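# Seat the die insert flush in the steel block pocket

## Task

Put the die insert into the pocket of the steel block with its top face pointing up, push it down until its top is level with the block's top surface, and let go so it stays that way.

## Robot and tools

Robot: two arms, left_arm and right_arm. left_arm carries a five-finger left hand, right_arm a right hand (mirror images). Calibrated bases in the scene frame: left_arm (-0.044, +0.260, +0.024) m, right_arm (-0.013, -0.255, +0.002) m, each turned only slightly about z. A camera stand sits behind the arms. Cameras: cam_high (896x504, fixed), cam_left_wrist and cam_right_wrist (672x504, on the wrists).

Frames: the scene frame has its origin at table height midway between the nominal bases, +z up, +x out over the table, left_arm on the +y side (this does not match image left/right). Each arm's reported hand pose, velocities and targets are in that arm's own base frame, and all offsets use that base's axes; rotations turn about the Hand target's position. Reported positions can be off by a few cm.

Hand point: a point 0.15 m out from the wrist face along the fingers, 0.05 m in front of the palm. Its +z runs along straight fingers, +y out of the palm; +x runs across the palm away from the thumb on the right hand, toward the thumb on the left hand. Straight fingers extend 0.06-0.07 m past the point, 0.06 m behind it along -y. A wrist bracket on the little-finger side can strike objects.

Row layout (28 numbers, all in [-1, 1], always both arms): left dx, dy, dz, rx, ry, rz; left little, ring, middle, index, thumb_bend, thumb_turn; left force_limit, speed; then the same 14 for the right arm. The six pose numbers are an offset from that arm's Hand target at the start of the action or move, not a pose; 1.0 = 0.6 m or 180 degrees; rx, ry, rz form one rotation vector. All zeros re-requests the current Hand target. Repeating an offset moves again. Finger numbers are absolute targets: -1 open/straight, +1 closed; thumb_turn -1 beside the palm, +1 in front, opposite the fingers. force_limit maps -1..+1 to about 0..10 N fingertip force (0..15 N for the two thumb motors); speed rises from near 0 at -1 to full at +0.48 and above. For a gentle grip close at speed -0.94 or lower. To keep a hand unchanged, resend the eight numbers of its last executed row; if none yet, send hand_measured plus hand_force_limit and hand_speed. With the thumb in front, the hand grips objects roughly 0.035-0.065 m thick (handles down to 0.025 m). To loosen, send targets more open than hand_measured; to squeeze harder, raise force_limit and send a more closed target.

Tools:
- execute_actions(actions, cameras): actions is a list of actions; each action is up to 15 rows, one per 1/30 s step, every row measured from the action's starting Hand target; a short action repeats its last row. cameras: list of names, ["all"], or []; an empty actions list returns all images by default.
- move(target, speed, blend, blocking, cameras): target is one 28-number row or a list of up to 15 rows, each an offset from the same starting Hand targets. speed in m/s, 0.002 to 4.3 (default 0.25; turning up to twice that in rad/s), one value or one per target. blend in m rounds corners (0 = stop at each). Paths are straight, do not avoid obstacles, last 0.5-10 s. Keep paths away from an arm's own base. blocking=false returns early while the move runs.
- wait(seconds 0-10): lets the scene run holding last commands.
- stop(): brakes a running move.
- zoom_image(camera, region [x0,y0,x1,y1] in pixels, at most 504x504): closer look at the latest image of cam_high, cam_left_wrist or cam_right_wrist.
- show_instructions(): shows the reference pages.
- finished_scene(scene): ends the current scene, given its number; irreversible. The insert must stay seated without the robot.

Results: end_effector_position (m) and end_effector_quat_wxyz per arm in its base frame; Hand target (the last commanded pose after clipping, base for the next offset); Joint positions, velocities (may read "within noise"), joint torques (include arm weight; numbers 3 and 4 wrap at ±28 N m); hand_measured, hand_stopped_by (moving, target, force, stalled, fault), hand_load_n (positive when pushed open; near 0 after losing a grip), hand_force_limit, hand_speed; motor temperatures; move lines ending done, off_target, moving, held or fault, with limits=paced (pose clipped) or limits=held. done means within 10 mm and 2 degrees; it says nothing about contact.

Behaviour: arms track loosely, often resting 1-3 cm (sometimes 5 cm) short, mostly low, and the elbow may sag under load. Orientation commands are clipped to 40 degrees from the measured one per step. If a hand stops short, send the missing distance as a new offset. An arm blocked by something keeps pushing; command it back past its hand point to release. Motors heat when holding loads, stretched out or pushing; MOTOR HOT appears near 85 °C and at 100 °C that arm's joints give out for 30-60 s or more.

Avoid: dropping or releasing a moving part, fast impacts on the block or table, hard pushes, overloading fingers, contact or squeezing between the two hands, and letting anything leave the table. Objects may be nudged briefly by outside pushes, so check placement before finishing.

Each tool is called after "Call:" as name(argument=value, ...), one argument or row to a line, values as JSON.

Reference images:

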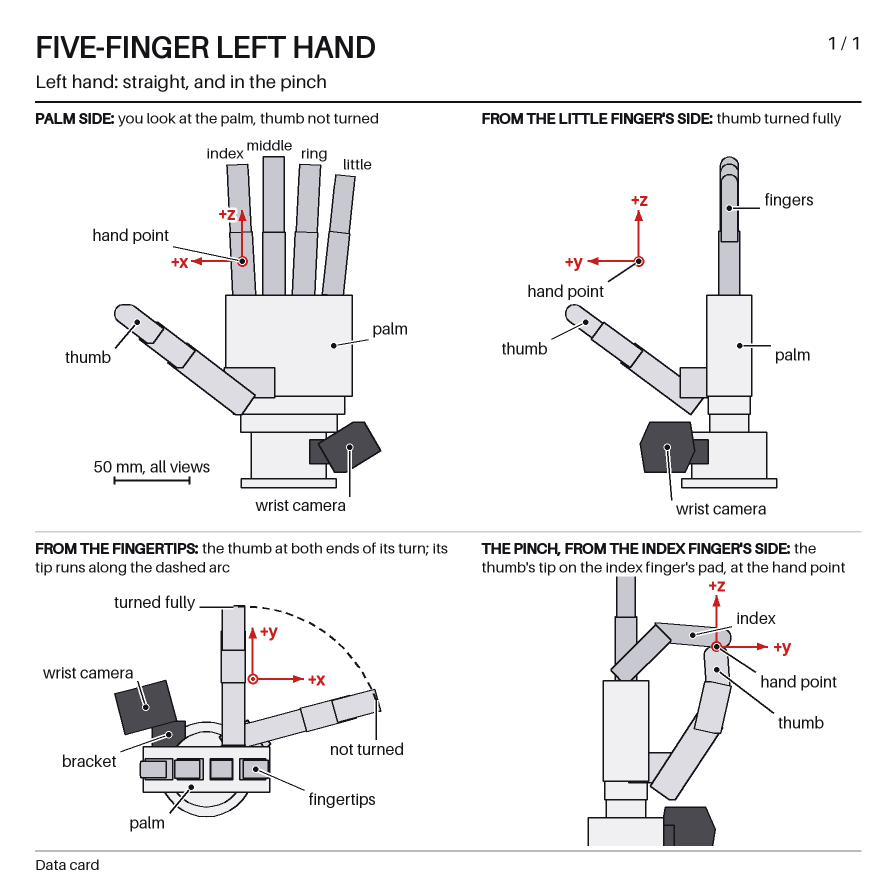

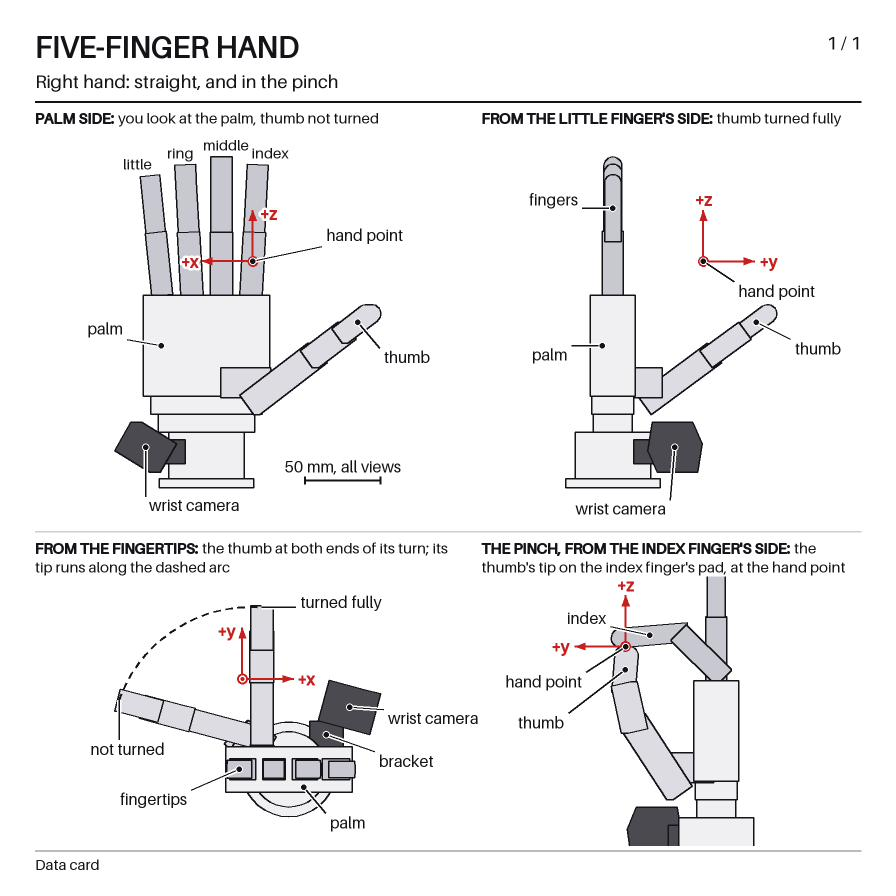

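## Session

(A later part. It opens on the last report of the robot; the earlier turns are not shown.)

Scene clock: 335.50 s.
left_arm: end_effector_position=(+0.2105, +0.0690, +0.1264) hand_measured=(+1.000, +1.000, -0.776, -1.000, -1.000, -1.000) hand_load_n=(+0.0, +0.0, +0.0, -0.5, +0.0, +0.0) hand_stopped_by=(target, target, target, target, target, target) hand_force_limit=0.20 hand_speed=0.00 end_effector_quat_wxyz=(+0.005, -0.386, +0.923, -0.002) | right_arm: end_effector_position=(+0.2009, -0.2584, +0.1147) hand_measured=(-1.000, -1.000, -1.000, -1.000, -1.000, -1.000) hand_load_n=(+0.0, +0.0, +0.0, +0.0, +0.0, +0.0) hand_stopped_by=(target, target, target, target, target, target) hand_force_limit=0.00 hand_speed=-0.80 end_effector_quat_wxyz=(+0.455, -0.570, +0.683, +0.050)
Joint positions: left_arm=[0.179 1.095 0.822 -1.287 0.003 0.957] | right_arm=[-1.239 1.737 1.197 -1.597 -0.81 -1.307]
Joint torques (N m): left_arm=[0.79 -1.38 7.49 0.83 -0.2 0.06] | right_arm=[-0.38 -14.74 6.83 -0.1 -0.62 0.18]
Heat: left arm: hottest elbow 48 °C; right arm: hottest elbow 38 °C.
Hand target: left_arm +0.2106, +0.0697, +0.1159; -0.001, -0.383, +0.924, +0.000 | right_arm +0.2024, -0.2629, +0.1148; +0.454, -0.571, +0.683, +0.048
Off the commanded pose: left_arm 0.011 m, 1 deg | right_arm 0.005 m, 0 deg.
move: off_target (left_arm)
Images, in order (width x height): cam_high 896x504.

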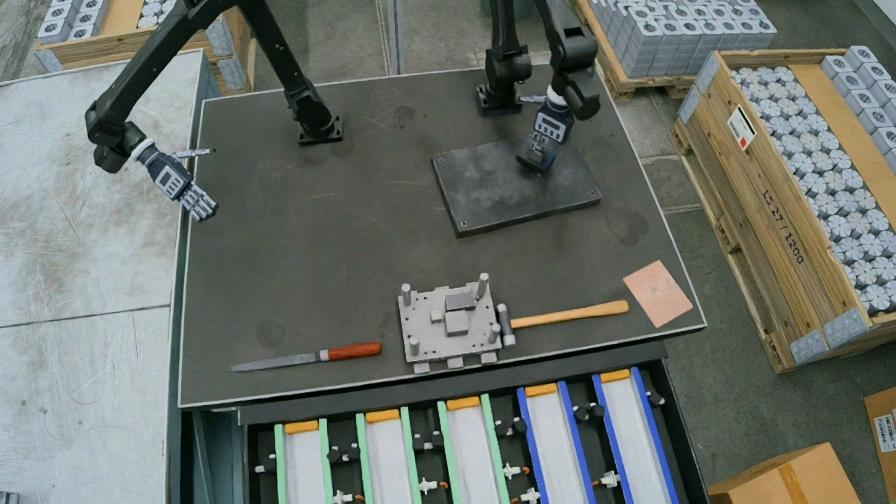

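Call:
move(
  target=[
    [0,0,-0.02,0,0,0,1,1,-0.775,-1,-1,-1,0.2,0,0,0,0,0,0,0,-1,-1,-1,-1,-1,-1,0,-0.8],
  ],
  speed=0.04,
)

Call:
move(
  target=[
    [0,0,-0.02,0,0,0,1,1,-0.775,-1,-1,-1,0.2,0,0,0,0,0,0,0,-1,-1,-1,-1,-1,-1,0,-0.8],
  ],
  speed=0.04,
  cameras=["cam_high"],
)

Call:
zoom_image(
  camera="cam_high",
  region=[510, 120, 565, 180],
)

Scene clock: 337.70 s.
left_arm: end_effector_position=(+0.2107, +0.0689, +0.1258) hand_measured=(+1.000, +1.000, -0.776, -1.000, -1.000, -1.000) hand_load_n=(+0.0, +0.0, +0.0, -3.0, -0.5, +0.0) hand_stopped_by=(target, target, target, target, target, target) hand_force_limit=0.20 hand_speed=0.00 end_effector_quat_wxyz=(+0.005, -0.386, +0.923, -0.003) | right_arm: end_effector_position=(+0.2009, -0.2584, +0.1147) hand_measured=(-1.000, -1.000, -1.000, -1.000, -1.000, -1.000) hand_load_n=(+0.0, +0.0, +0.0, +0.0, +0.0, +0.0) hand_stopped_by=(target, target, target, target, target, target) hand_force_limit=0.00 hand_speed=-0.80 end_effector_quat_wxyz=(+0.455, -0.570, +0.683, +0.050)
Joint positions: left_arm=[0.179 1.095 0.82 -1.285 0.003 0.957] | right_arm=[-1.239 1.737 1.197 -1.597 -0.81 -1.307]
Joint torques (N m): left_arm=[0.79 -0.91 5.41 2 -0.23 0.06] | right_arm=[-0.32 -14.62 6.86 -0.05 -0.62 0.18]
Heat: left arm: hottest elbow 48 °C; right arm: hottest elbow 38 °C.
Hand target: left_arm +0.2106, +0.0696, +0.1039; -0.001, -0.383, +0.924, +0.000 | right_arm +0.2024, -0.2629, +0.1148; +0.454, -0.571, +0.683, +0.048
Off the commanded pose: left_arm 0.022 m, 1 deg | right_arm 0.005 m, 0 deg.
move: off_target (left_arm)

Scene clock: 338.40 s.
left_arm: end_effector_position=(+0.2101, +0.0685, +0.1242) hand_measured=(+1.000, +1.000, -0.776, -1.000, -1.000, -1.000) hand_load_n=(+0.0, +0.0, +0.0, -5.0, +0.0, +0.0) hand_stopped_by=(target, target, target, target, target, target) hand_force_limit=0.20 hand_speed=0.00 end_effector_quat_wxyz=(+0.009, -0.386, +0.923, -0.005) | right_arm: end_effector_position=(+0.2009, -0.2584, +0.1147) hand_measured=(-1.000, -1.000, -1.000, -1.000, -1.000, -1.000) hand_load_n=(+0.0, +0.0, +0.0, +0.0, +0.0, +0.0) hand_stopped_by=(target, target, target, target, target, target) hand_force_limit=0.00 hand_speed=-0.80 end_effector_quat_wxyz=(+0.455, -0.570, +0.683, +0.050)
Joint positions: left_arm=[0.179 1.087 0.812 -1.276 0.005 0.958] | right_arm=[-1.239 1.737 1.197 -1.597 -0.81 -1.307]
Joint torques (N m): left_arm=[1.14 0.38 4.05 2.86 -0.32 0.07] | right_arm=[-0.38 -14.86 6.84 -0.1 -0.63 0.16]
Heat: left arm: hottest elbow 48 °C; right arm: hottest elbow 38 °C.
Hand target: left_arm +0.2106, +0.0697, +0.0919; -0.001, -0.383, +0.924, +0.000 | right_arm +0.2024, -0.2629, +0.1148; +0.454, -0.571, +0.683, +0.048
Off the commanded pose: left_arm 0.032 m, 1 deg | right_arm 0.005 m, 0 deg.
move: off_target (left_arm)
Images, in order (width x height): cam_high 896x504.

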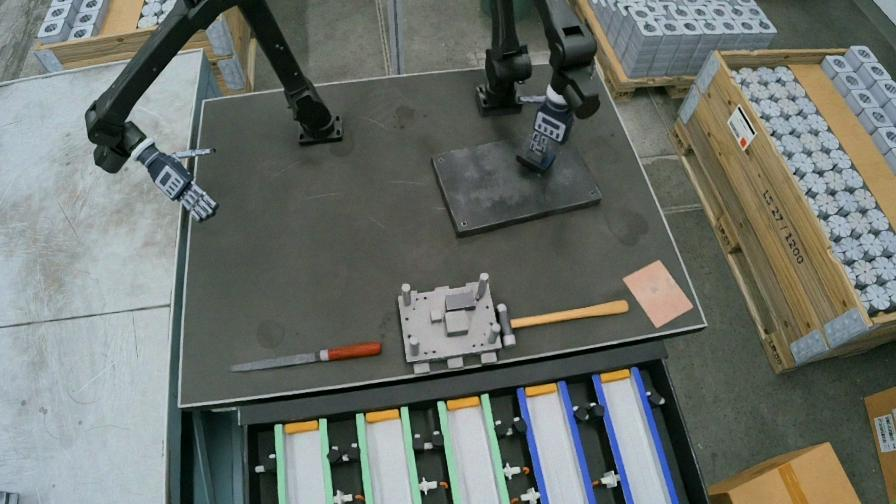

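Scaled by 8.400 from the camera's 896x504 image, which has a finer 1280x720 frame.

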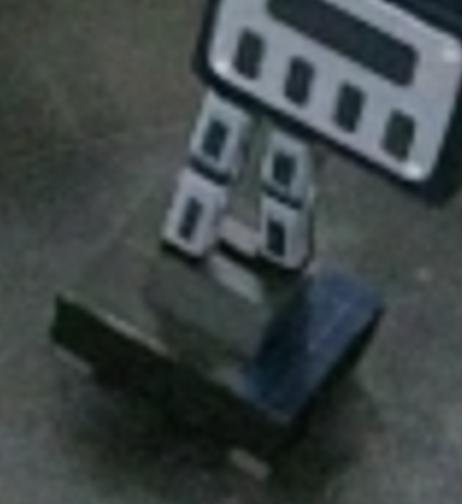

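Call:
move(
  target=[
    [0,0,0.012,0,0,0,1,1,-0.8,-1,-1,-1,0.2,0,0,0,0,0,0,0,-1,-1,-1,-1,-1,-1,0,-0.8],
    [0,0,-0.005,0,0,0,1,1,-0.8,-1,-1,-1,0.2,0,0,0,0,0,0,0,-1,-1,-1,-1,-1,-1,0,-0.8],
    [0.012,-0.012,-0.005,0,0,0,1,1,-0.8,-1,-1,-1,0.2,0,0,0,0,0,0,0,-1,-1,-1,-1,-1,-1,0,-0.8],
    [-0.012,0.012,-0.005,0,0,0,1,1,-0.8,-1,-1,-1,0.2,0,0,0,0,0,0,0,-1,-1,-1,-1,-1,-1,0,-0.8],
    [0.012,-0.012,-0.005,0,0,0,1,1,-0.8,-1,-1,-1,0.2,0,0,0,0,0,0,0,-1,-1,-1,-1,-1,-1,0,-0.8],
    [0,0,-0.005,0,0,0,1,1,-0.8,-1,-1,-1,0.2,0,0,0,0,0,0,0,-1,-1,-1,-1,-1,-1,0,-0.8],
  ],
  speed=0.08,
  cameras=["cam_high"],
)

Call:
zoom_image(
  camera="cam_high",
  region=[510, 120, 565, 180],
)

Scene clock: 344.87 s.
left_arm: end_effector_position=(+0.2105, +0.0681, +0.1236) hand_measured=(+1.000, +1.000, -0.800, -1.000, -1.000, -1.000) hand_load_n=(+0.0, +0.0, +0.0, -7.0, +0.0, +0.0) hand_stopped_by=(target, target, target, target, target, target) hand_force_limit=0.20 hand_speed=0.00 end_effector_quat_wxyz=(+0.018, -0.376, +0.927, -0.005) | right_arm: end_effector_position=(+0.2009, -0.2584, +0.1147) hand_measured=(-1.000, -1.000, -1.000, -1.000, -1.000, -1.000) hand_load_n=(+0.0, +0.0, +0.5, +0.0, +0.0, +0.0) hand_stopped_by=(target, target, target, target, target, target) hand_force_limit=0.00 hand_speed=-0.80 end_effector_quat_wxyz=(+0.455, -0.570, +0.683, +0.050)
Joint positions: left_arm=[0.17 1.071 0.802 -1.264 0.001 0.97] | right_arm=[-1.239 1.737 1.197 -1.597 -0.81 -1.307]
Joint torques (N m): left_arm=[1.67 2.2 4.4 2.76 -0.16 -0.08] | right_arm=[-0.44 -14.86 6.84 -0.09 -0.62 0.19]
Heat: left arm: hottest elbow 47 °C; right arm: hottest elbow 38 °C.
Hand target: left_arm +0.2107, +0.0698, +0.0889; -0.001, -0.383, +0.924, +0.000 | right_arm +0.2024, -0.2629, +0.1148; +0.454, -0.571, +0.683, +0.048
Off the commanded pose: left_arm 0.035 m, 2 deg | right_arm 0.005 m, 0 deg.
move: off_target (left_arm)
Images, in order (width x height): cam_high 896x504.

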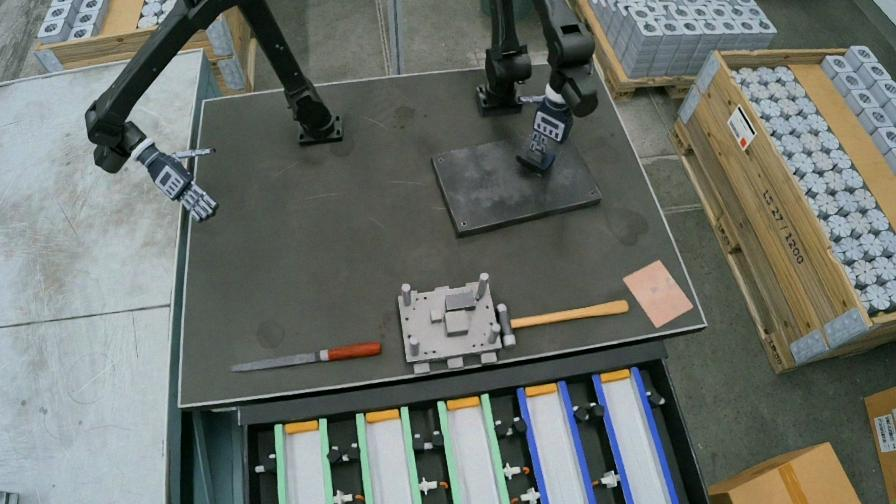

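Scaled by 8.400 from the camera's 896x504 image, which has a finer 1280x720 frame.

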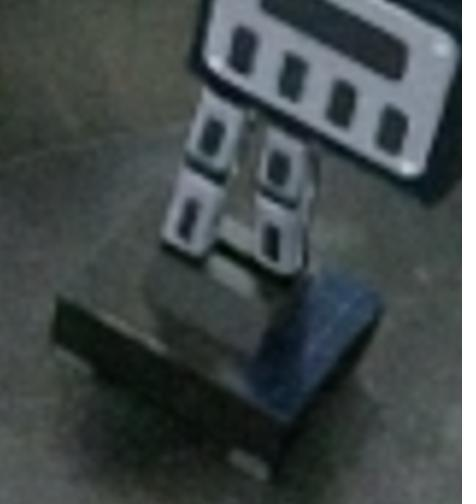

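Call:
move(
  target=[
    [0,0,0.127,0,0,0,1,1,1,-1,-1,-1,0.2,0,0,0,0,0,0,0,-1,-1,-1,-1,-1,-1,0,-0.8],
    [0.0375,0.05,0.127,0,0,0,1,1,1,-1,-1,-1,0.2,0,0,0,0,0,0,0,-1,-1,-1,-1,-1,-1,0,-0.8],
    [0.0375,0.05,0.045,0,0,0,1,1,1,-1,-1,-1,0.2,0,0,0,0,0,0,0,-1,-1,-1,-1,-1,-1,0,-0.8],
  ],
  speed=0.08,
  cameras=["cam_high"],
)

Call:
zoom_image(
  camera="cam_high",
  region=[510, 120, 565, 180],
)

Scene clock: 351.93 s.
left_arm: end_effector_position=(+0.2320, +0.0962, +0.1247) hand_measured=(+1.000, +1.000, +1.000, -1.000, -1.000, -1.000) hand_load_n=(+0.0, +0.0, +0.0, +0.0, +0.0, +0.0) hand_stopped_by=(target, target, target, target, target, target) hand_force_limit=0.20 hand_speed=0.00 end_effector_quat_wxyz=(+0.003, -0.386, +0.923, -0.001) | right_arm: end_effector_position=(+0.2009, -0.2584, +0.1147) hand_measured=(-1.000, -1.000, -1.000, -1.000, -1.000, -1.000) hand_load_n=(+0.0, +0.0, +0.0, +0.0, -0.5, -0.5) hand_stopped_by=(target, target, target, target, target, target) hand_force_limit=0.00 hand_speed=-0.80 end_effector_quat_wxyz=(+0.455, -0.570, +0.683, +0.050)
Joint positions: left_arm=[0.253 1.179 0.878 -1.264 0.001 1.031] | right_arm=[-1.239 1.737 1.197 -1.597 -0.81 -1.307]
Joint torques (N m): left_arm=[1.79 -2.96 7.9 0.76 -0.15 0.11] | right_arm=[-0.56 -14.97 6.9 -0.05 -0.63 0.18]
Heat: left arm: hottest elbow 47 °C; right arm: hottest elbow 38 °C.
Hand target: left_arm +0.2332, +0.0997, +0.1159; -0.001, -0.383, +0.924, +0.000 | right_arm +0.2024, -0.2629, +0.1148; +0.454, -0.571, +0.683, +0.048
Off the commanded pose: left_arm 0.010 m, 1 deg | right_arm 0.005 m, 0 deg.
move: done
Images, in order (width x height): cam_high 896x504.

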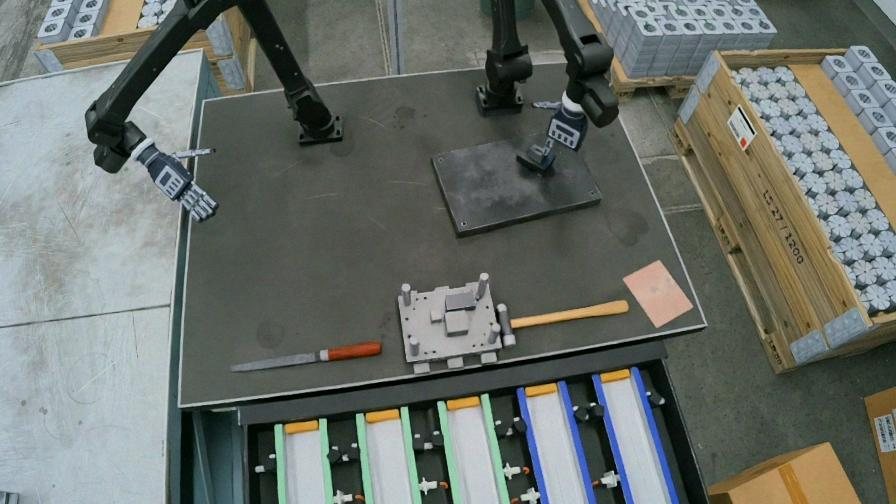

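Scaled by 8.400 from the camera's 896x504 image, which has a finer 1280x720 frame.

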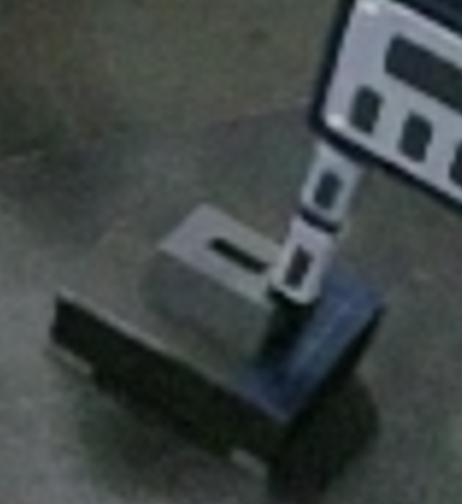

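Call:
move(
  target=[
    [0.004,0.008,-0.01,0,0,0,1,1,1,-1,-1,-1,0.2,0,0,0,0,0,0,0,-1,-1,-1,-1,-1,-1,0,-0.8],
  ],
  speed=0.05,
)

Call:
move(
  target=[
    [0,0,-0.012,0,0,0,1,1,1,-1,-1,-1,0.2,0,0,0,0,0,0,0,-1,-1,-1,-1,-1,-1,0,-0.8],
  ],
  speed=0.05,
)

Call:
move(
  target=[
    [0,0,-0.012,0,0,0,1,1,1,-1,-1,-1,0.2,0,0,0,0,0,0,0,-1,-1,-1,-1,-1,-1,0,-0.8],
  ],
  speed=0.05,
  cameras=["cam_high"],
)

Call:
zoom_image(
  camera="cam_high",
  region=[510, 120, 565, 180],
)

Scene clock: 354.17 s.
left_arm: end_effector_position=(+0.2322, +0.0983, +0.1244) hand_measured=(+1.000, +1.000, +1.000, -1.000, -1.000, -1.000) hand_load_n=(+0.0, +0.0, +0.0, -0.5, +0.0, +0.0) hand_stopped_by=(target, target, target, target, target, target) hand_force_limit=0.20 hand_speed=0.00 end_effector_quat_wxyz=(+0.003, -0.384, +0.923, -0.004) | right_arm: end_effector_position=(+0.2009, -0.2584, +0.1147) hand_measured=(-1.000, -1.000, -1.000, -1.000, -1.000, -1.000) hand_load_n=(+0.0, +0.0, +0.0, +0.0, -0.5, +0.0) hand_stopped_by=(target, target, target, target, target, target) hand_force_limit=0.00 hand_speed=-0.80 end_effector_quat_wxyz=(+0.455, -0.570, +0.683, +0.050)
Joint positions: left_arm=[0.262 1.179 0.878 -1.262 0.006 1.045] | right_arm=[-1.239 1.737 1.197 -1.597 -0.81 -1.307]
Joint torques (N m): left_arm=[2.08 -1.55 7.47 1.43 -0.36 0.09] | right_arm=[-0.38 -14.68 6.84 -0.01 -0.62 0.17]
Heat: left arm: hottest elbow 47 °C; right arm: hottest elbow 38 °C.
Hand target: left_arm +0.2356, +0.1045, +0.1099; -0.001, -0.383, +0.924, +0.000 | right_arm +0.2024, -0.2629, +0.1148; +0.454, -0.571, +0.683, +0.048
Off the commanded pose: left_arm 0.016 m, 1 deg | right_arm 0.005 m, 0 deg.
move: off_target (left_arm)

Scene clock: 354.87 s.
left_arm: end_effector_position=(+0.2324, +0.0985, +0.1238) hand_measured=(+1.000, +1.000, +1.000, -1.000, -1.000, -1.000) hand_load_n=(+0.0, +0.0, +0.0, -1.5, +0.0, +0.0) hand_stopped_by=(target, target, target, target, target, target) hand_force_limit=0.20 hand_speed=0.00 end_effector_quat_wxyz=(+0.004, -0.382, +0.924, -0.004) | right_arm: end_effector_position=(+0.2009, -0.2584, +0.1147) hand_measured=(-1.000, -1.000, -1.000, -1.000, -1.000, -1.000) hand_load_n=(+0.0, +0.0, +0.0, +0.0, +0.0, +0.0) hand_stopped_by=(target, target, target, target, target, target) hand_force_limit=0.00 hand_speed=-0.80 end_effector_quat_wxyz=(+0.455, -0.570, +0.683, +0.050)
Joint positions: left_arm=[0.262 1.179 0.876 -1.26 0.007 1.048] | right_arm=[-1.239 1.737 1.197 -1.597 -0.81 -1.307]
Joint torques (N m): left_arm=[2.02 -1.26 6.32 2.09 -0.4 0.1] | right_arm=[-0.38 -14.92 6.83 -0.08 -0.61 0.18]
Heat: left arm: hottest elbow 47 °C; right arm: hottest elbow 38 °C.
Hand target: left_arm +0.2355, +0.1045, +0.1027; -0.001, -0.383, +0.924, +0.000 | right_arm +0.2024, -0.2629, +0.1148; +0.454, -0.571, +0.683, +0.048
Off the commanded pose: left_arm 0.022 m, 1 deg | right_arm 0.005 m, 0 deg.
move: off_target (left_arm)

Scene clock: 355.57 s.
left_arm: end_effector_position=(+0.2326, +0.0985, +0.1232) hand_measured=(+1.000, +1.000, +1.000, -1.000, -1.000, -1.000) hand_load_n=(+0.0, +0.0, +0.5, -3.0, +0.0, +0.0) hand_stopped_by=(target, target, target, target, target, target) hand_force_limit=0.20 hand_speed=0.00 end_effector_quat_wxyz=(+0.004, -0.381, +0.925, -0.005) | right_arm: end_effector_position=(+0.2009, -0.2584, +0.1147) hand_measured=(-1.000, -1.000, -1.000, -1.000, -1.000, -1.000) hand_load_n=(+0.0, +0.0, +0.0, +0.0, +0.0, +0.0) hand_stopped_by=(target, target, target, target, target, target) hand_force_limit=0.00 hand_speed=-0.80 end_effector_quat_wxyz=(+0.455, -0.570, +0.683, +0.050)
Joint positions: left_arm=[0.262 1.179 0.875 -1.258 0.008 1.051] | right_arm=[-1.239 1.737 1.197 -1.597 -0.81 -1.307]
Joint torques (N m): left_arm=[1.67 -0.73 5.23 2.73 -0.44 0.07] | right_arm=[-0.26 -14.86 6.84 -0.08 -0.64 0.18]
Heat: left arm: hottest elbow 47 °C; right arm: hottest elbow 38 °C.
Hand target: left_arm +0.2355, +0.1045, +0.0955; -0.001, -0.383, +0.924, +0.000 | right_arm +0.2024, -0.2629, +0.1148; +0.454, -0.571, +0.683, +0.048
Off the commanded pose: left_arm 0.029 m, 1 deg | right_arm 0.005 m, 0 deg.
move: off_target (left_arm)
Images, in order (width x height): cam_high 896x504.

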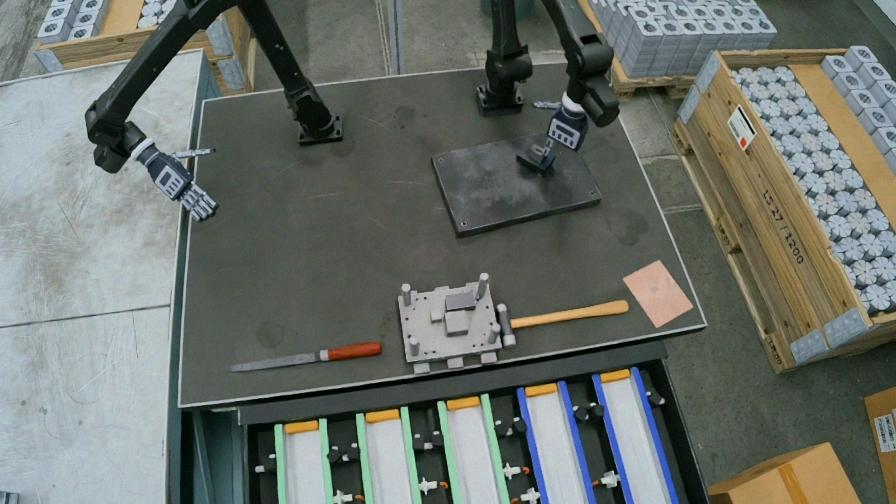

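Scaled by 8.400 from the camera's 896x504 image, which has a finer 1280x720 frame.

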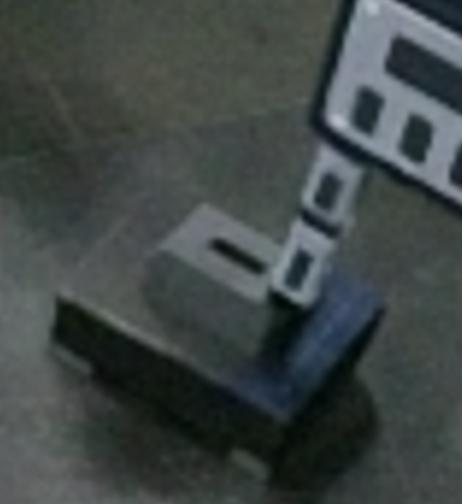

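Call:
move(
  target=[
    [0,0,0.1,0,0,0,1,1,1,-1,-1,-1,0.2,0,0,0,0,0,0,0,-1,-1,-1,-1,-1,-1,0,-0.8],
    [-0.003,0.016,0.1,0,0,0,1,1,1,-1,-1,-1,0.2,0,0,0,0,0,0,0,-1,-1,-1,-1,-1,-1,0,-0.8],
    [-0.003,0.01,0.015,0,0,0,1,1,1,-1,-1,-1,0.2,0,0,0,0,0,0,0,-1,-1,-1,-1,-1,-1,0,-0.8],
    [-0.003,0.01,0.005,0,0,0,1,1,1,-1,-1,-1,0.2,0,0,0,0,0,0,0,-1,-1,-1,-1,-1,-1,0,-0.8],
  ],
  speed=0.08,
  cameras=["cam_high"],
)

Call:
zoom_image(
  camera="cam_high",
  region=[510, 120, 565, 180],
)

Scene clock: 360.77 s.
left_arm: end_effector_position=(+0.2329, +0.1104, +0.1085) hand_measured=(+1.000, +1.000, +1.000, -1.000, -1.000, -1.000) hand_load_n=(+0.0, -0.5, +0.0, -0.5, -0.5, +0.0) hand_stopped_by=(target, target, target, target, target, target) hand_force_limit=0.20 hand_speed=0.00 end_effector_quat_wxyz=(+0.003, -0.387, +0.922, +0.000) | right_arm: end_effector_position=(+0.2009, -0.2584, +0.1147) hand_measured=(-1.000, -1.000, -1.000, -1.000, -1.000, -1.000) hand_load_n=(+0.0, +0.0, +0.0, +0.0, -0.5, +0.0) hand_stopped_by=(target, target, target, target, target, target) hand_force_limit=0.00 hand_speed=-0.80 end_effector_quat_wxyz=(+0.455, -0.570, +0.683, +0.050)
Joint positions: left_arm=[0.296 1.207 0.855 -1.213 0 1.071] | right_arm=[-1.239 1.737 1.197 -1.597 -0.81 -1.307]
Joint torques (N m): left_arm=[0.91 -3.02 7.38 0.95 -0.11 0.09] | right_arm=[-0.38 -14.86 6.87 -0.05 -0.62 0.18]
Heat: left arm: hottest elbow 46 °C; right arm: hottest elbow 38 °C.
Hand target: left_arm +0.2338, +0.1105, +0.0984; -0.001, -0.383, +0.924, +0.000 | right_arm +0.2024, -0.2629, +0.1148; +0.454, -0.571, +0.683, +0.048
Off the commanded pose: left_arm 0.010 m, 1 deg | right_arm 0.005 m, 0 deg.
move: done
Images, in order (width x height): cam_high 896x504.

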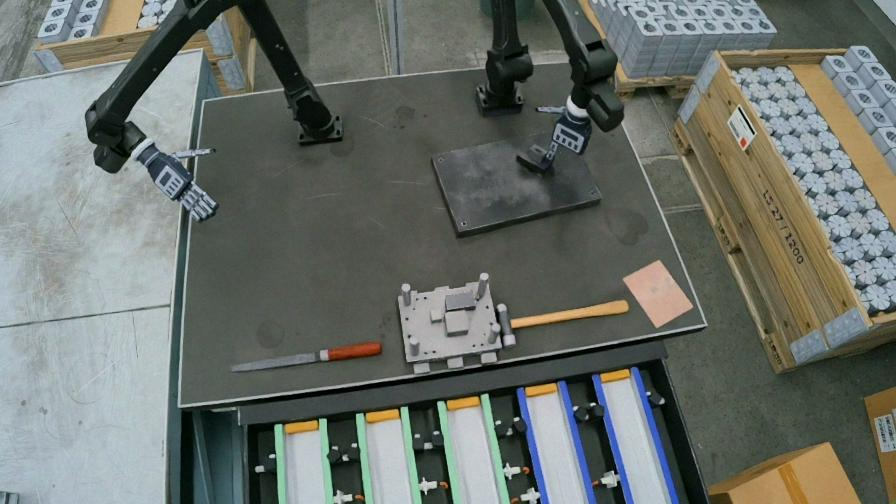

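Scaled by 8.400 from the camera's 896x504 image, which has a finer 1280x720 frame.

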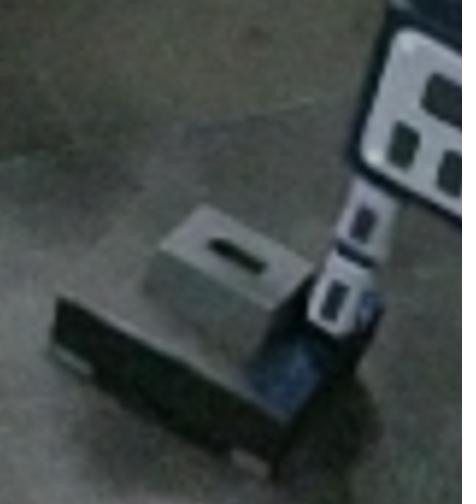

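Call:
move(
  target=[
    [0,0,0.103,0,0,0,1,1,1,-1,-1,-1,0.2,0,0,0,0,0,0,0,-1,-1,-1,-1,-1,-1,0,-0.8],
    [-0.0475,-0.044,0.103,0,0,0,1,1,1,-1,-1,-1,0.2,0,0,0,0,0,0,0,-1,-1,-1,-1,-1,-1,0,-0.8],
    [-0.0335,-0.044,0.095,0,0,0,1,1,1,-1,-1,-1,0.2,0,0,0,0,0,0,0,-1,-1,-1,-1,-1,-1,0,-0.8],
    [-0.0335,-0.044,0.035,0,0,0,1,1,1,-1,-1,-1,0.2,0,0,0,0,0,0,0,-1,-1,-1,-1,-1,-1,0,-0.8],
  ],
  speed=0.09,
  cameras=["cam_high","cam_left_wrist"],
)

Call:
zoom_image(
  camera="cam_high",
  region=[510, 120, 565, 180],
)

Call:
zoom_image(
  camera="cam_left_wrist",
  region=[290, 20, 490, 220],
)

Scene clock: 369.33 s.
left_arm: end_effector_position=(+0.2111, +0.0868, +0.1247) hand_measured=(+1.000, +1.000, +1.000, -1.000, -1.000, -1.000) hand_load_n=(+0.0, +0.0, +0.0, -0.5, +0.0, +0.0) hand_stopped_by=(target, target, target, target, target, target) hand_force_limit=0.20 hand_speed=0.00 end_effector_quat_wxyz=(+0.000, -0.380, +0.925, +0.000) | right_arm: end_effector_position=(+0.2009, -0.2584, +0.1147) hand_measured=(-1.000, -1.000, -1.000, -1.000, -1.000, -1.000) hand_load_n=(+0.0, +0.0, +0.0, +0.0, +0.0, +0.0) hand_stopped_by=(target, target, target, target, target, target) hand_force_limit=0.00 hand_speed=-0.80 end_effector_quat_wxyz=(+0.455, -0.570, +0.683, +0.050)
Joint positions: left_arm=[0.235 1.116 0.83 -1.284 -0.001 1.027] | right_arm=[-1.239 1.737 1.197 -1.597 -0.81 -1.307]
Joint torques (N m): left_arm=[0.26 -2.37 8.44 0.54 -0.08 -0.13] | right_arm=[-0.56 -14.86 6.82 -0.1 -0.61 0.19]
Heat: left arm: hottest elbow 46 °C; right arm: hottest elbow 38 °C.
Hand target: left_arm +0.2137, +0.0842, +0.1195; -0.001, -0.383, +0.924, +0.000 | right_arm +0.2024, -0.2629, +0.1148; +0.454, -0.571, +0.683, +0.048
Off the commanded pose: left_arm 0.006 m, 0 deg | right_arm 0.005 m, 0 deg.
move: done
Images, in order (width x height): cam_high 896x504, cam_left_wrist 672x504.

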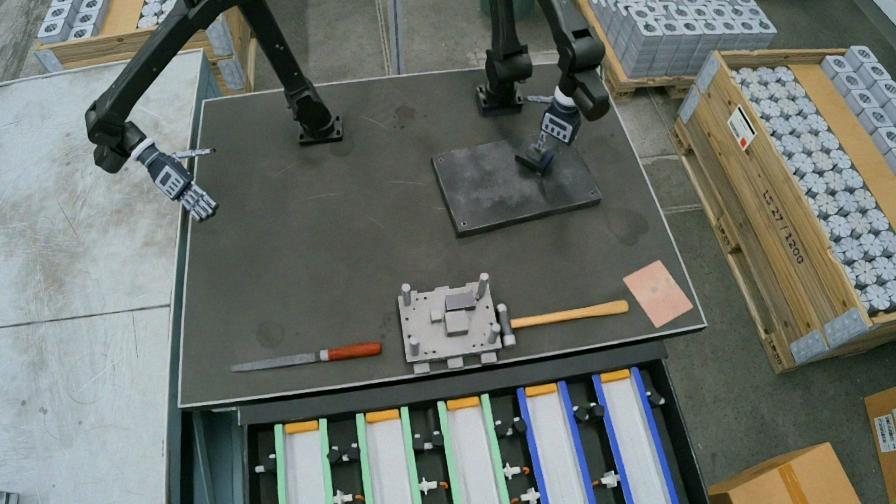

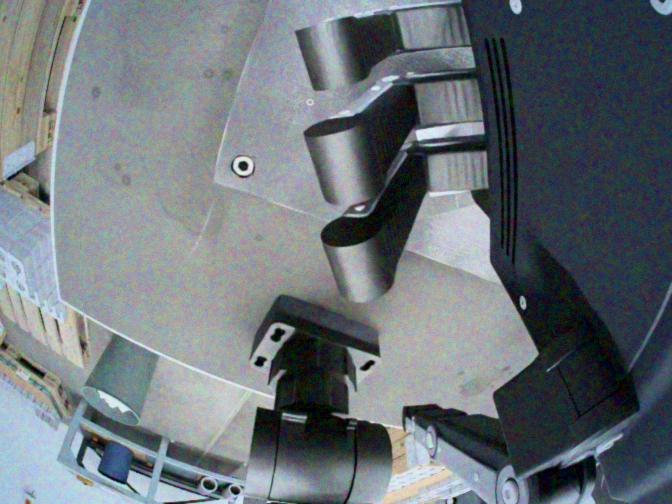

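Scaled by 8.400 from the camera's 896x504 image, which has a finer 1280x720 frame.

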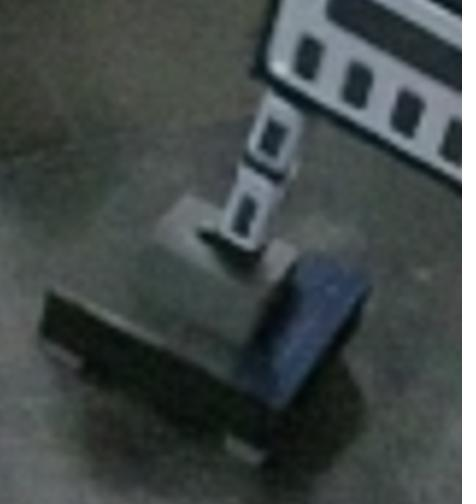

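Scaled by 2.520 from the camera's 672x504 image, which has a finer 960x720 frame.

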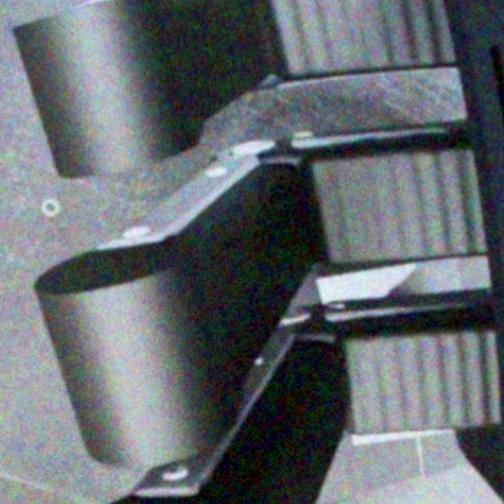

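Call:
move(
  target=[
    [0,0,-0.02,0,0,0,1,1,1,-1,-1,-1,0.2,0,0,0,0,0,0,0,-1,-1,-1,-1,-1,-1,0,-0.8],
  ],
  speed=0.04,
)

Call:
move(
  target=[
    [0,0,-0.02,0,0,0,1,1,1,-1,-1,-1,0.2,0,0,0,0,0,0,0,-1,-1,-1,-1,-1,-1,0,-0.8],
  ],
  speed=0.04,
  cameras=["cam_high"],
)

Call:
zoom_image(
  camera="cam_high",
  region=[510, 120, 565, 180],
)

Scene clock: 371.53 s.
left_arm: end_effector_position=(+0.2112, +0.0865, +0.1237) hand_measured=(+1.000, +1.000, +1.000, -1.000, -1.000, -1.000) hand_load_n=(+0.0, +0.0, +0.0, -2.5, -0.5, +0.0) hand_stopped_by=(target, target, target, target, target, target) hand_force_limit=0.20 hand_speed=0.00 end_effector_quat_wxyz=(+0.001, -0.380, +0.925, +0.000) | right_arm: end_effector_position=(+0.2009, -0.2584, +0.1147) hand_measured=(-1.000, -1.000, -1.000, -1.000, -1.000, -1.000) hand_load_n=(+0.0, +0.0, +0.0, +0.0, +0.0, +0.0) hand_stopped_by=(target, target, target, target, target, target) hand_force_limit=0.00 hand_speed=-0.80 end_effector_quat_wxyz=(+0.455, -0.570, +0.683, +0.050)
Joint positions: left_arm=[0.235 1.116 0.828 -1.281 0 1.027] | right_arm=[-1.239 1.737 1.197 -1.597 -0.81 -1.307]
Joint torques (N m): left_arm=[0.26 -1.38 6.43 1.66 -0.1 -0.12] | right_arm=[-0.32 -14.74 6.82 -0.05 -0.63 0.17]
Heat: left arm: hottest elbow 46 °C; right arm: hottest elbow 38 °C.
Hand target: left_arm +0.2137, +0.0841, +0.1075; -0.001, -0.383, +0.924, +0.000 | right_arm +0.2024, -0.2629, +0.1148; +0.454, -0.571, +0.683, +0.048
Off the commanded pose: left_arm 0.017 m, 0 deg | right_arm 0.005 m, 0 deg.
move: off_target (left_arm)

Scene clock: 372.30 s.
left_arm: end_effector_position=(+0.2108, +0.0863, +0.1226) hand_measured=(+1.000, +1.000, +1.000, -1.000, -1.000, -1.000) hand_load_n=(+0.0, +0.0, +0.0, -4.0, +0.0, +0.0) hand_stopped_by=(target, target, target, target, target, target) hand_force_limit=0.20 hand_speed=0.00 end_effector_quat_wxyz=(+0.004, -0.380, +0.925, -0.001) | right_arm: end_effector_position=(+0.2009, -0.2584, +0.1147) hand_measured=(-1.000, -1.000, -1.000, -1.000, -1.000, -1.000) hand_load_n=(+0.0, +0.0, +0.0, +0.0, +0.0, +0.0) hand_stopped_by=(target, target, target, target, target, target) hand_force_limit=0.00 hand_speed=-0.80 end_effector_quat_wxyz=(+0.455, -0.570, +0.683, +0.050)
Joint positions: left_arm=[0.235 1.11 0.821 -1.274 0.001 1.027] | right_arm=[-1.239 1.737 1.197 -1.597 -0.81 -1.307]
Joint torques (N m): left_arm=[0.21 -0.38 4.83 2.61 -0.12 -0.12] | right_arm=[-0.5 -14.92 6.83 -0.08 -0.62 0.18]
Heat: left arm: hottest elbow 46 °C; right arm: hottest elbow 38 °C.
Hand target: left_arm +0.2137, +0.0841, +0.0954; -0.001, -0.383, +0.924, +0.000 | right_arm +0.2024, -0.2629, +0.1148; +0.454, -0.571, +0.683, +0.048
Off the commanded pose: left_arm 0.027 m, 1 deg | right_arm 0.005 m, 0 deg.
move: off_target (left_arm)
Images, in order (width x height): cam_high 896x504.

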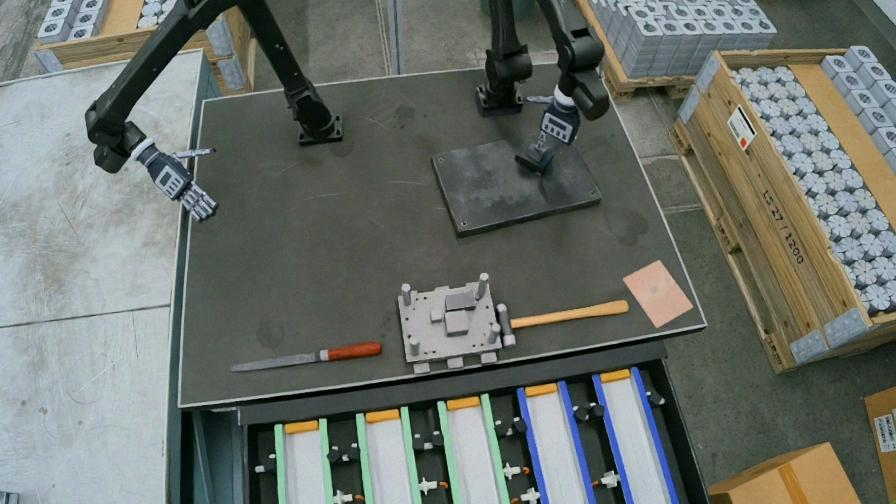

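Scaled by 8.400 from the camera's 896x504 image, which has a finer 1280x720 frame.

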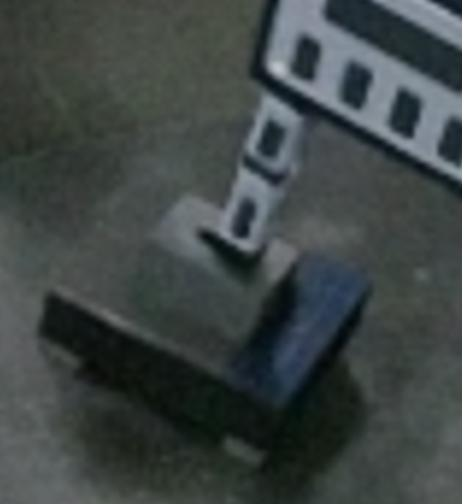

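Call:
move(
  target=[
    [0,0,0.167,0,0,0,1,1,1,-1,-1,-1,0.2,0,0,0,0,0,0,0,-1,-1,-1,-1,-1,-1,0,-0.8],
    [0.045,0.002,0.167,0,0,0.25,-1,-1,-1,-1,-1,-1,0.2,0.3,0,0,0,0,0,0,-1,-1,-1,-1,-1,-1,0,-0.8],
    [0.04,0.002,0.15,0,0,0.25,-1,-1,-1,-1,-1,-1,0.2,0.3,0,0,0,0,0,0,-1,-1,-1,-1,-1,-1,0,-0.8],
  ],
  speed=[0.1,0.2,0.1],
  cameras=["cam_high","cam_left_wrist"],
)

Call:
zoom_image(
  camera="cam_high",
  region=[510, 120, 565, 180],
)

Call:
zoom_image(
  camera="cam_left_wrist",
  region=[240, 80, 440, 280],
)

Scene clock: 381.23 s.
left_arm: end_effector_position=(+0.2269, +0.0796, +0.1802) hand_measured=(-1.000, -1.000, -1.000, -1.000, -1.000, -1.000) hand_load_n=(+0.0, +0.0, -0.5, +0.0, +0.0, +0.0) hand_stopped_by=(target, target, target, target, target, target) hand_force_limit=0.20 hand_speed=0.30 end_effector_quat_wxyz=(+0.012, +0.700, -0.714, -0.004) | right_arm: end_effector_position=(+0.2009, -0.2584, +0.1147) hand_measured=(-1.000, -1.000, -1.000, -1.000, -1.000, -1.000) hand_load_n=(+0.0, +0.0, +0.0, +0.0, +0.0, +0.0) hand_stopped_by=(target, target, target, target, target, target) hand_force_limit=0.00 hand_speed=-0.80 end_effector_quat_wxyz=(+0.455, -0.570, +0.683, +0.050)
Joint positions: left_arm=[0.366 1.171 1.016 -1.44 0.003 0.385] | right_arm=[-1.239 1.737 1.197 -1.597 -0.81 -1.307]
Joint torques (N m): left_arm=[1.73 -3.43 11.56 0.21 -0.14 -0.09] | right_arm=[-0.44 -14.86 6.84 -0.05 -0.62 0.18]
Heat: left arm: hottest elbow 47 °C; right arm: hottest elbow 38 °C.
Hand target: left_arm +0.2376, +0.0853, +0.1855; +0.001, +0.707, -0.707, +0.000 | right_arm +0.2024, -0.2629, +0.1148; +0.454, -0.571, +0.683, +0.048
Off the commanded pose: left_arm 0.013 m, 2 deg | right_arm 0.005 m, 0 deg.
move: off_target (left_arm); target 2's new numbers were sent with left_arm's hand 0.025 m and 3 deg from that target
Images, in order (width x height): cam_high 896x504, cam_left_wrist 672x504.

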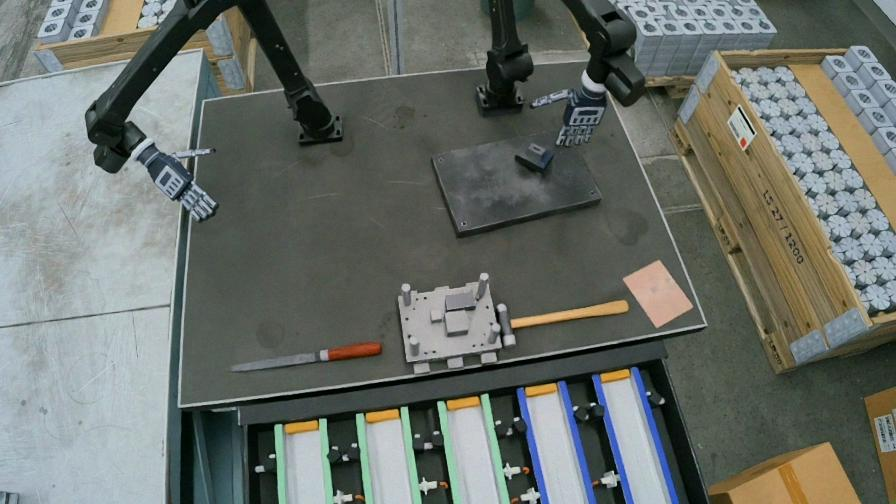

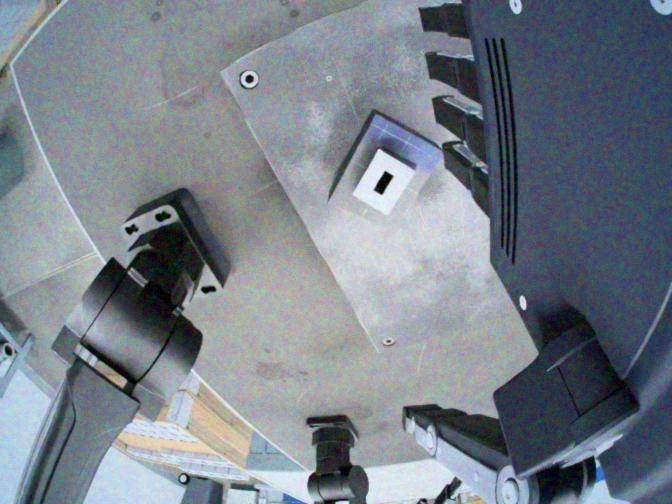

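Scaled by 8.400 from the camera's 896x504 image, which has a finer 1280x720 frame.

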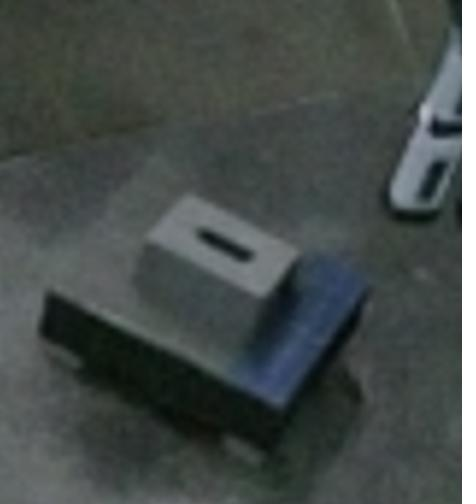

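Scaled by 2.520 from the camera's 672x504 image, which has a finer 960x720 frame.

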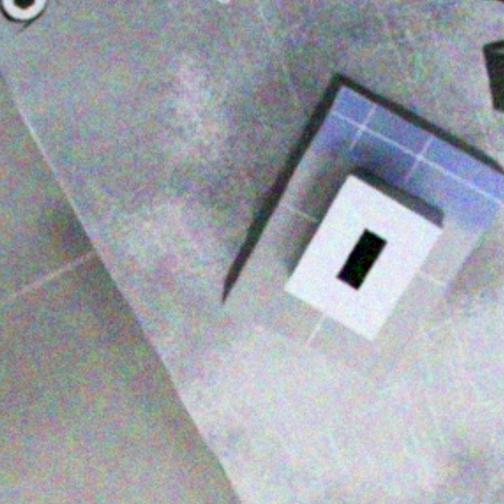

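Call:
zoom_image(
  camera="cam_left_wrist",
  region=[335, 130, 435, 230],
)

Scaled by 5.040 from the camera's 672x504 image, which has a finer 960x720 frame.

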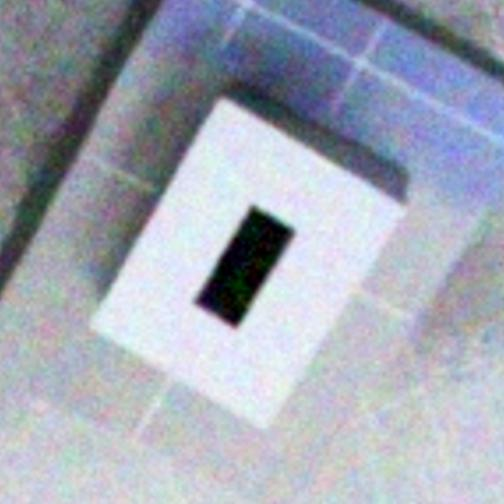

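Call:
move(
  target=[
    [0.04,0.071,0.0,0,0,0,-1,-1,-1,-1,-1,-1,0.2,0.3,0,0,0,0,0,0,-1,-1,-1,-1,-1,-1,0,-0.8],
    [0.04,0.071,-0.075,0,0,0,-1,-1,-1,-1,-1,-1,0.2,0.3,0,0,0,0,0,0,-1,-1,-1,-1,-1,-1,0,-0.8],
  ],
  speed=0.15,
  cameras=["cam_left_wrist"],
)

Call:
zoom_image(
  camera="cam_left_wrist",
  region=[240, 160, 440, 360],
)

Scene clock: 388.47 s.
left_arm: end_effector_position=(+0.2619, +0.1246, +0.1451) hand_measured=(-1.000, -1.000, -1.000, -1.000, -1.000, -1.000) hand_load_n=(+0.0, +0.0, +0.0, +0.0, +0.0, +0.0) hand_stopped_by=(target, target, target, target, target, target) hand_force_limit=0.20 hand_speed=0.30 end_effector_quat_wxyz=(-0.003, +0.710, -0.704, +0.001) | right_arm: end_effector_position=(+0.2009, -0.2584, +0.1147) hand_measured=(-1.000, -1.000, -1.000, -1.000, -1.000, -1.000) hand_load_n=(+0.0, +0.0, +0.0, +0.0, +0.0, +0.0) hand_stopped_by=(target, target, target, target, target, target) hand_force_limit=0.00 hand_speed=-0.80 end_effector_quat_wxyz=(+0.455, -0.570, +0.683, +0.050)
Joint positions: left_arm=[0.452 1.304 1.039 -1.3 -0.001 0.443] | right_arm=[-1.239 1.737 1.197 -1.597 -0.81 -1.307]
Joint torques (N m): left_arm=[1.85 -5.36 8.65 0.39 -0.01 0.15] | right_arm=[-0.38 -14.86 6.84 -0.03 -0.62 0.18]
Heat: left arm: hottest elbow 49 °C; right arm: hottest elbow 38 °C.
Hand target: left_arm +0.2617, +0.1280, +0.1405; +0.001, +0.707, -0.707, +0.000 | right_arm +0.2024, -0.2629, +0.1148; +0.454, -0.571, +0.683, +0.048
Off the commanded pose: left_arm 0.006 m, 1 deg | right_arm 0.005 m, 0 deg.
move: done
Images, in order (width x height): cam_left_wrist 672x504.

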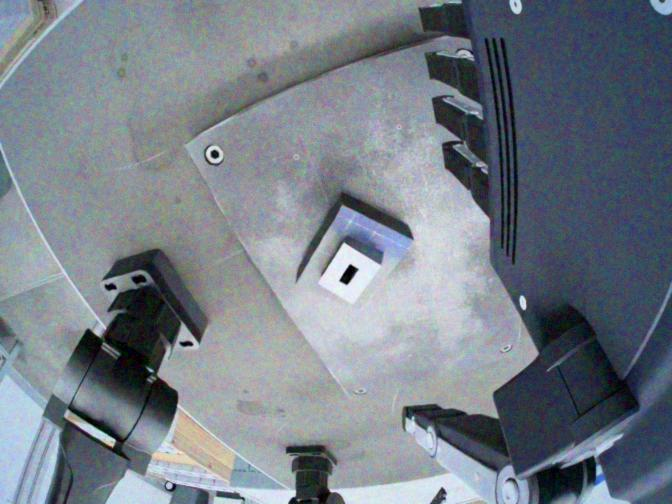

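Scaled by 2.520 from the camera's 672x504 image, which has a finer 960x720 frame.

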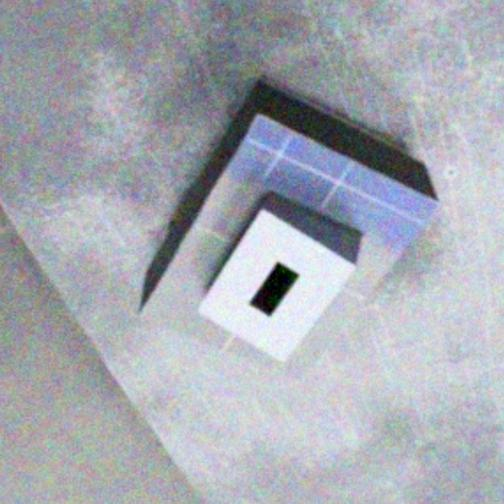

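Call:
zoom_image(
  camera="cam_left_wrist",
  region=[290, 185, 420, 315],
)

Call:
zoom_image(
  camera="cam_left_wrist",
  region=[310, 230, 390, 310],
)

Scaled by 3.877 from the camera's 672x504 image, which has a finer 960x720 frame.

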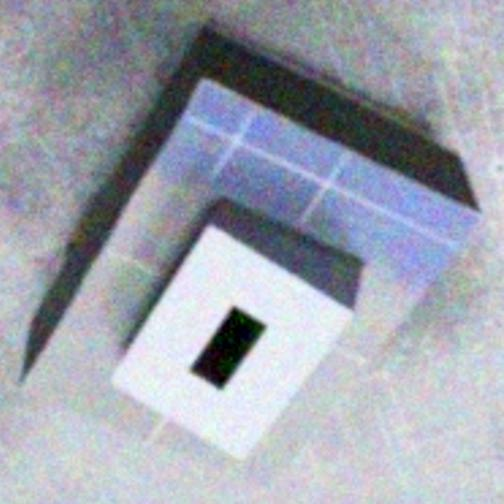

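Scaled by 6.300 from the camera's 672x504 image, which has a finer 960x720 frame.

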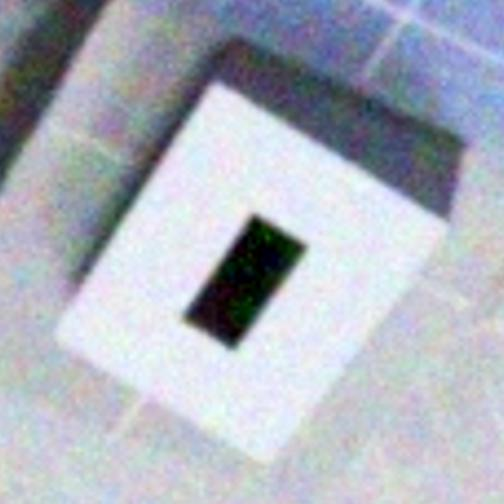

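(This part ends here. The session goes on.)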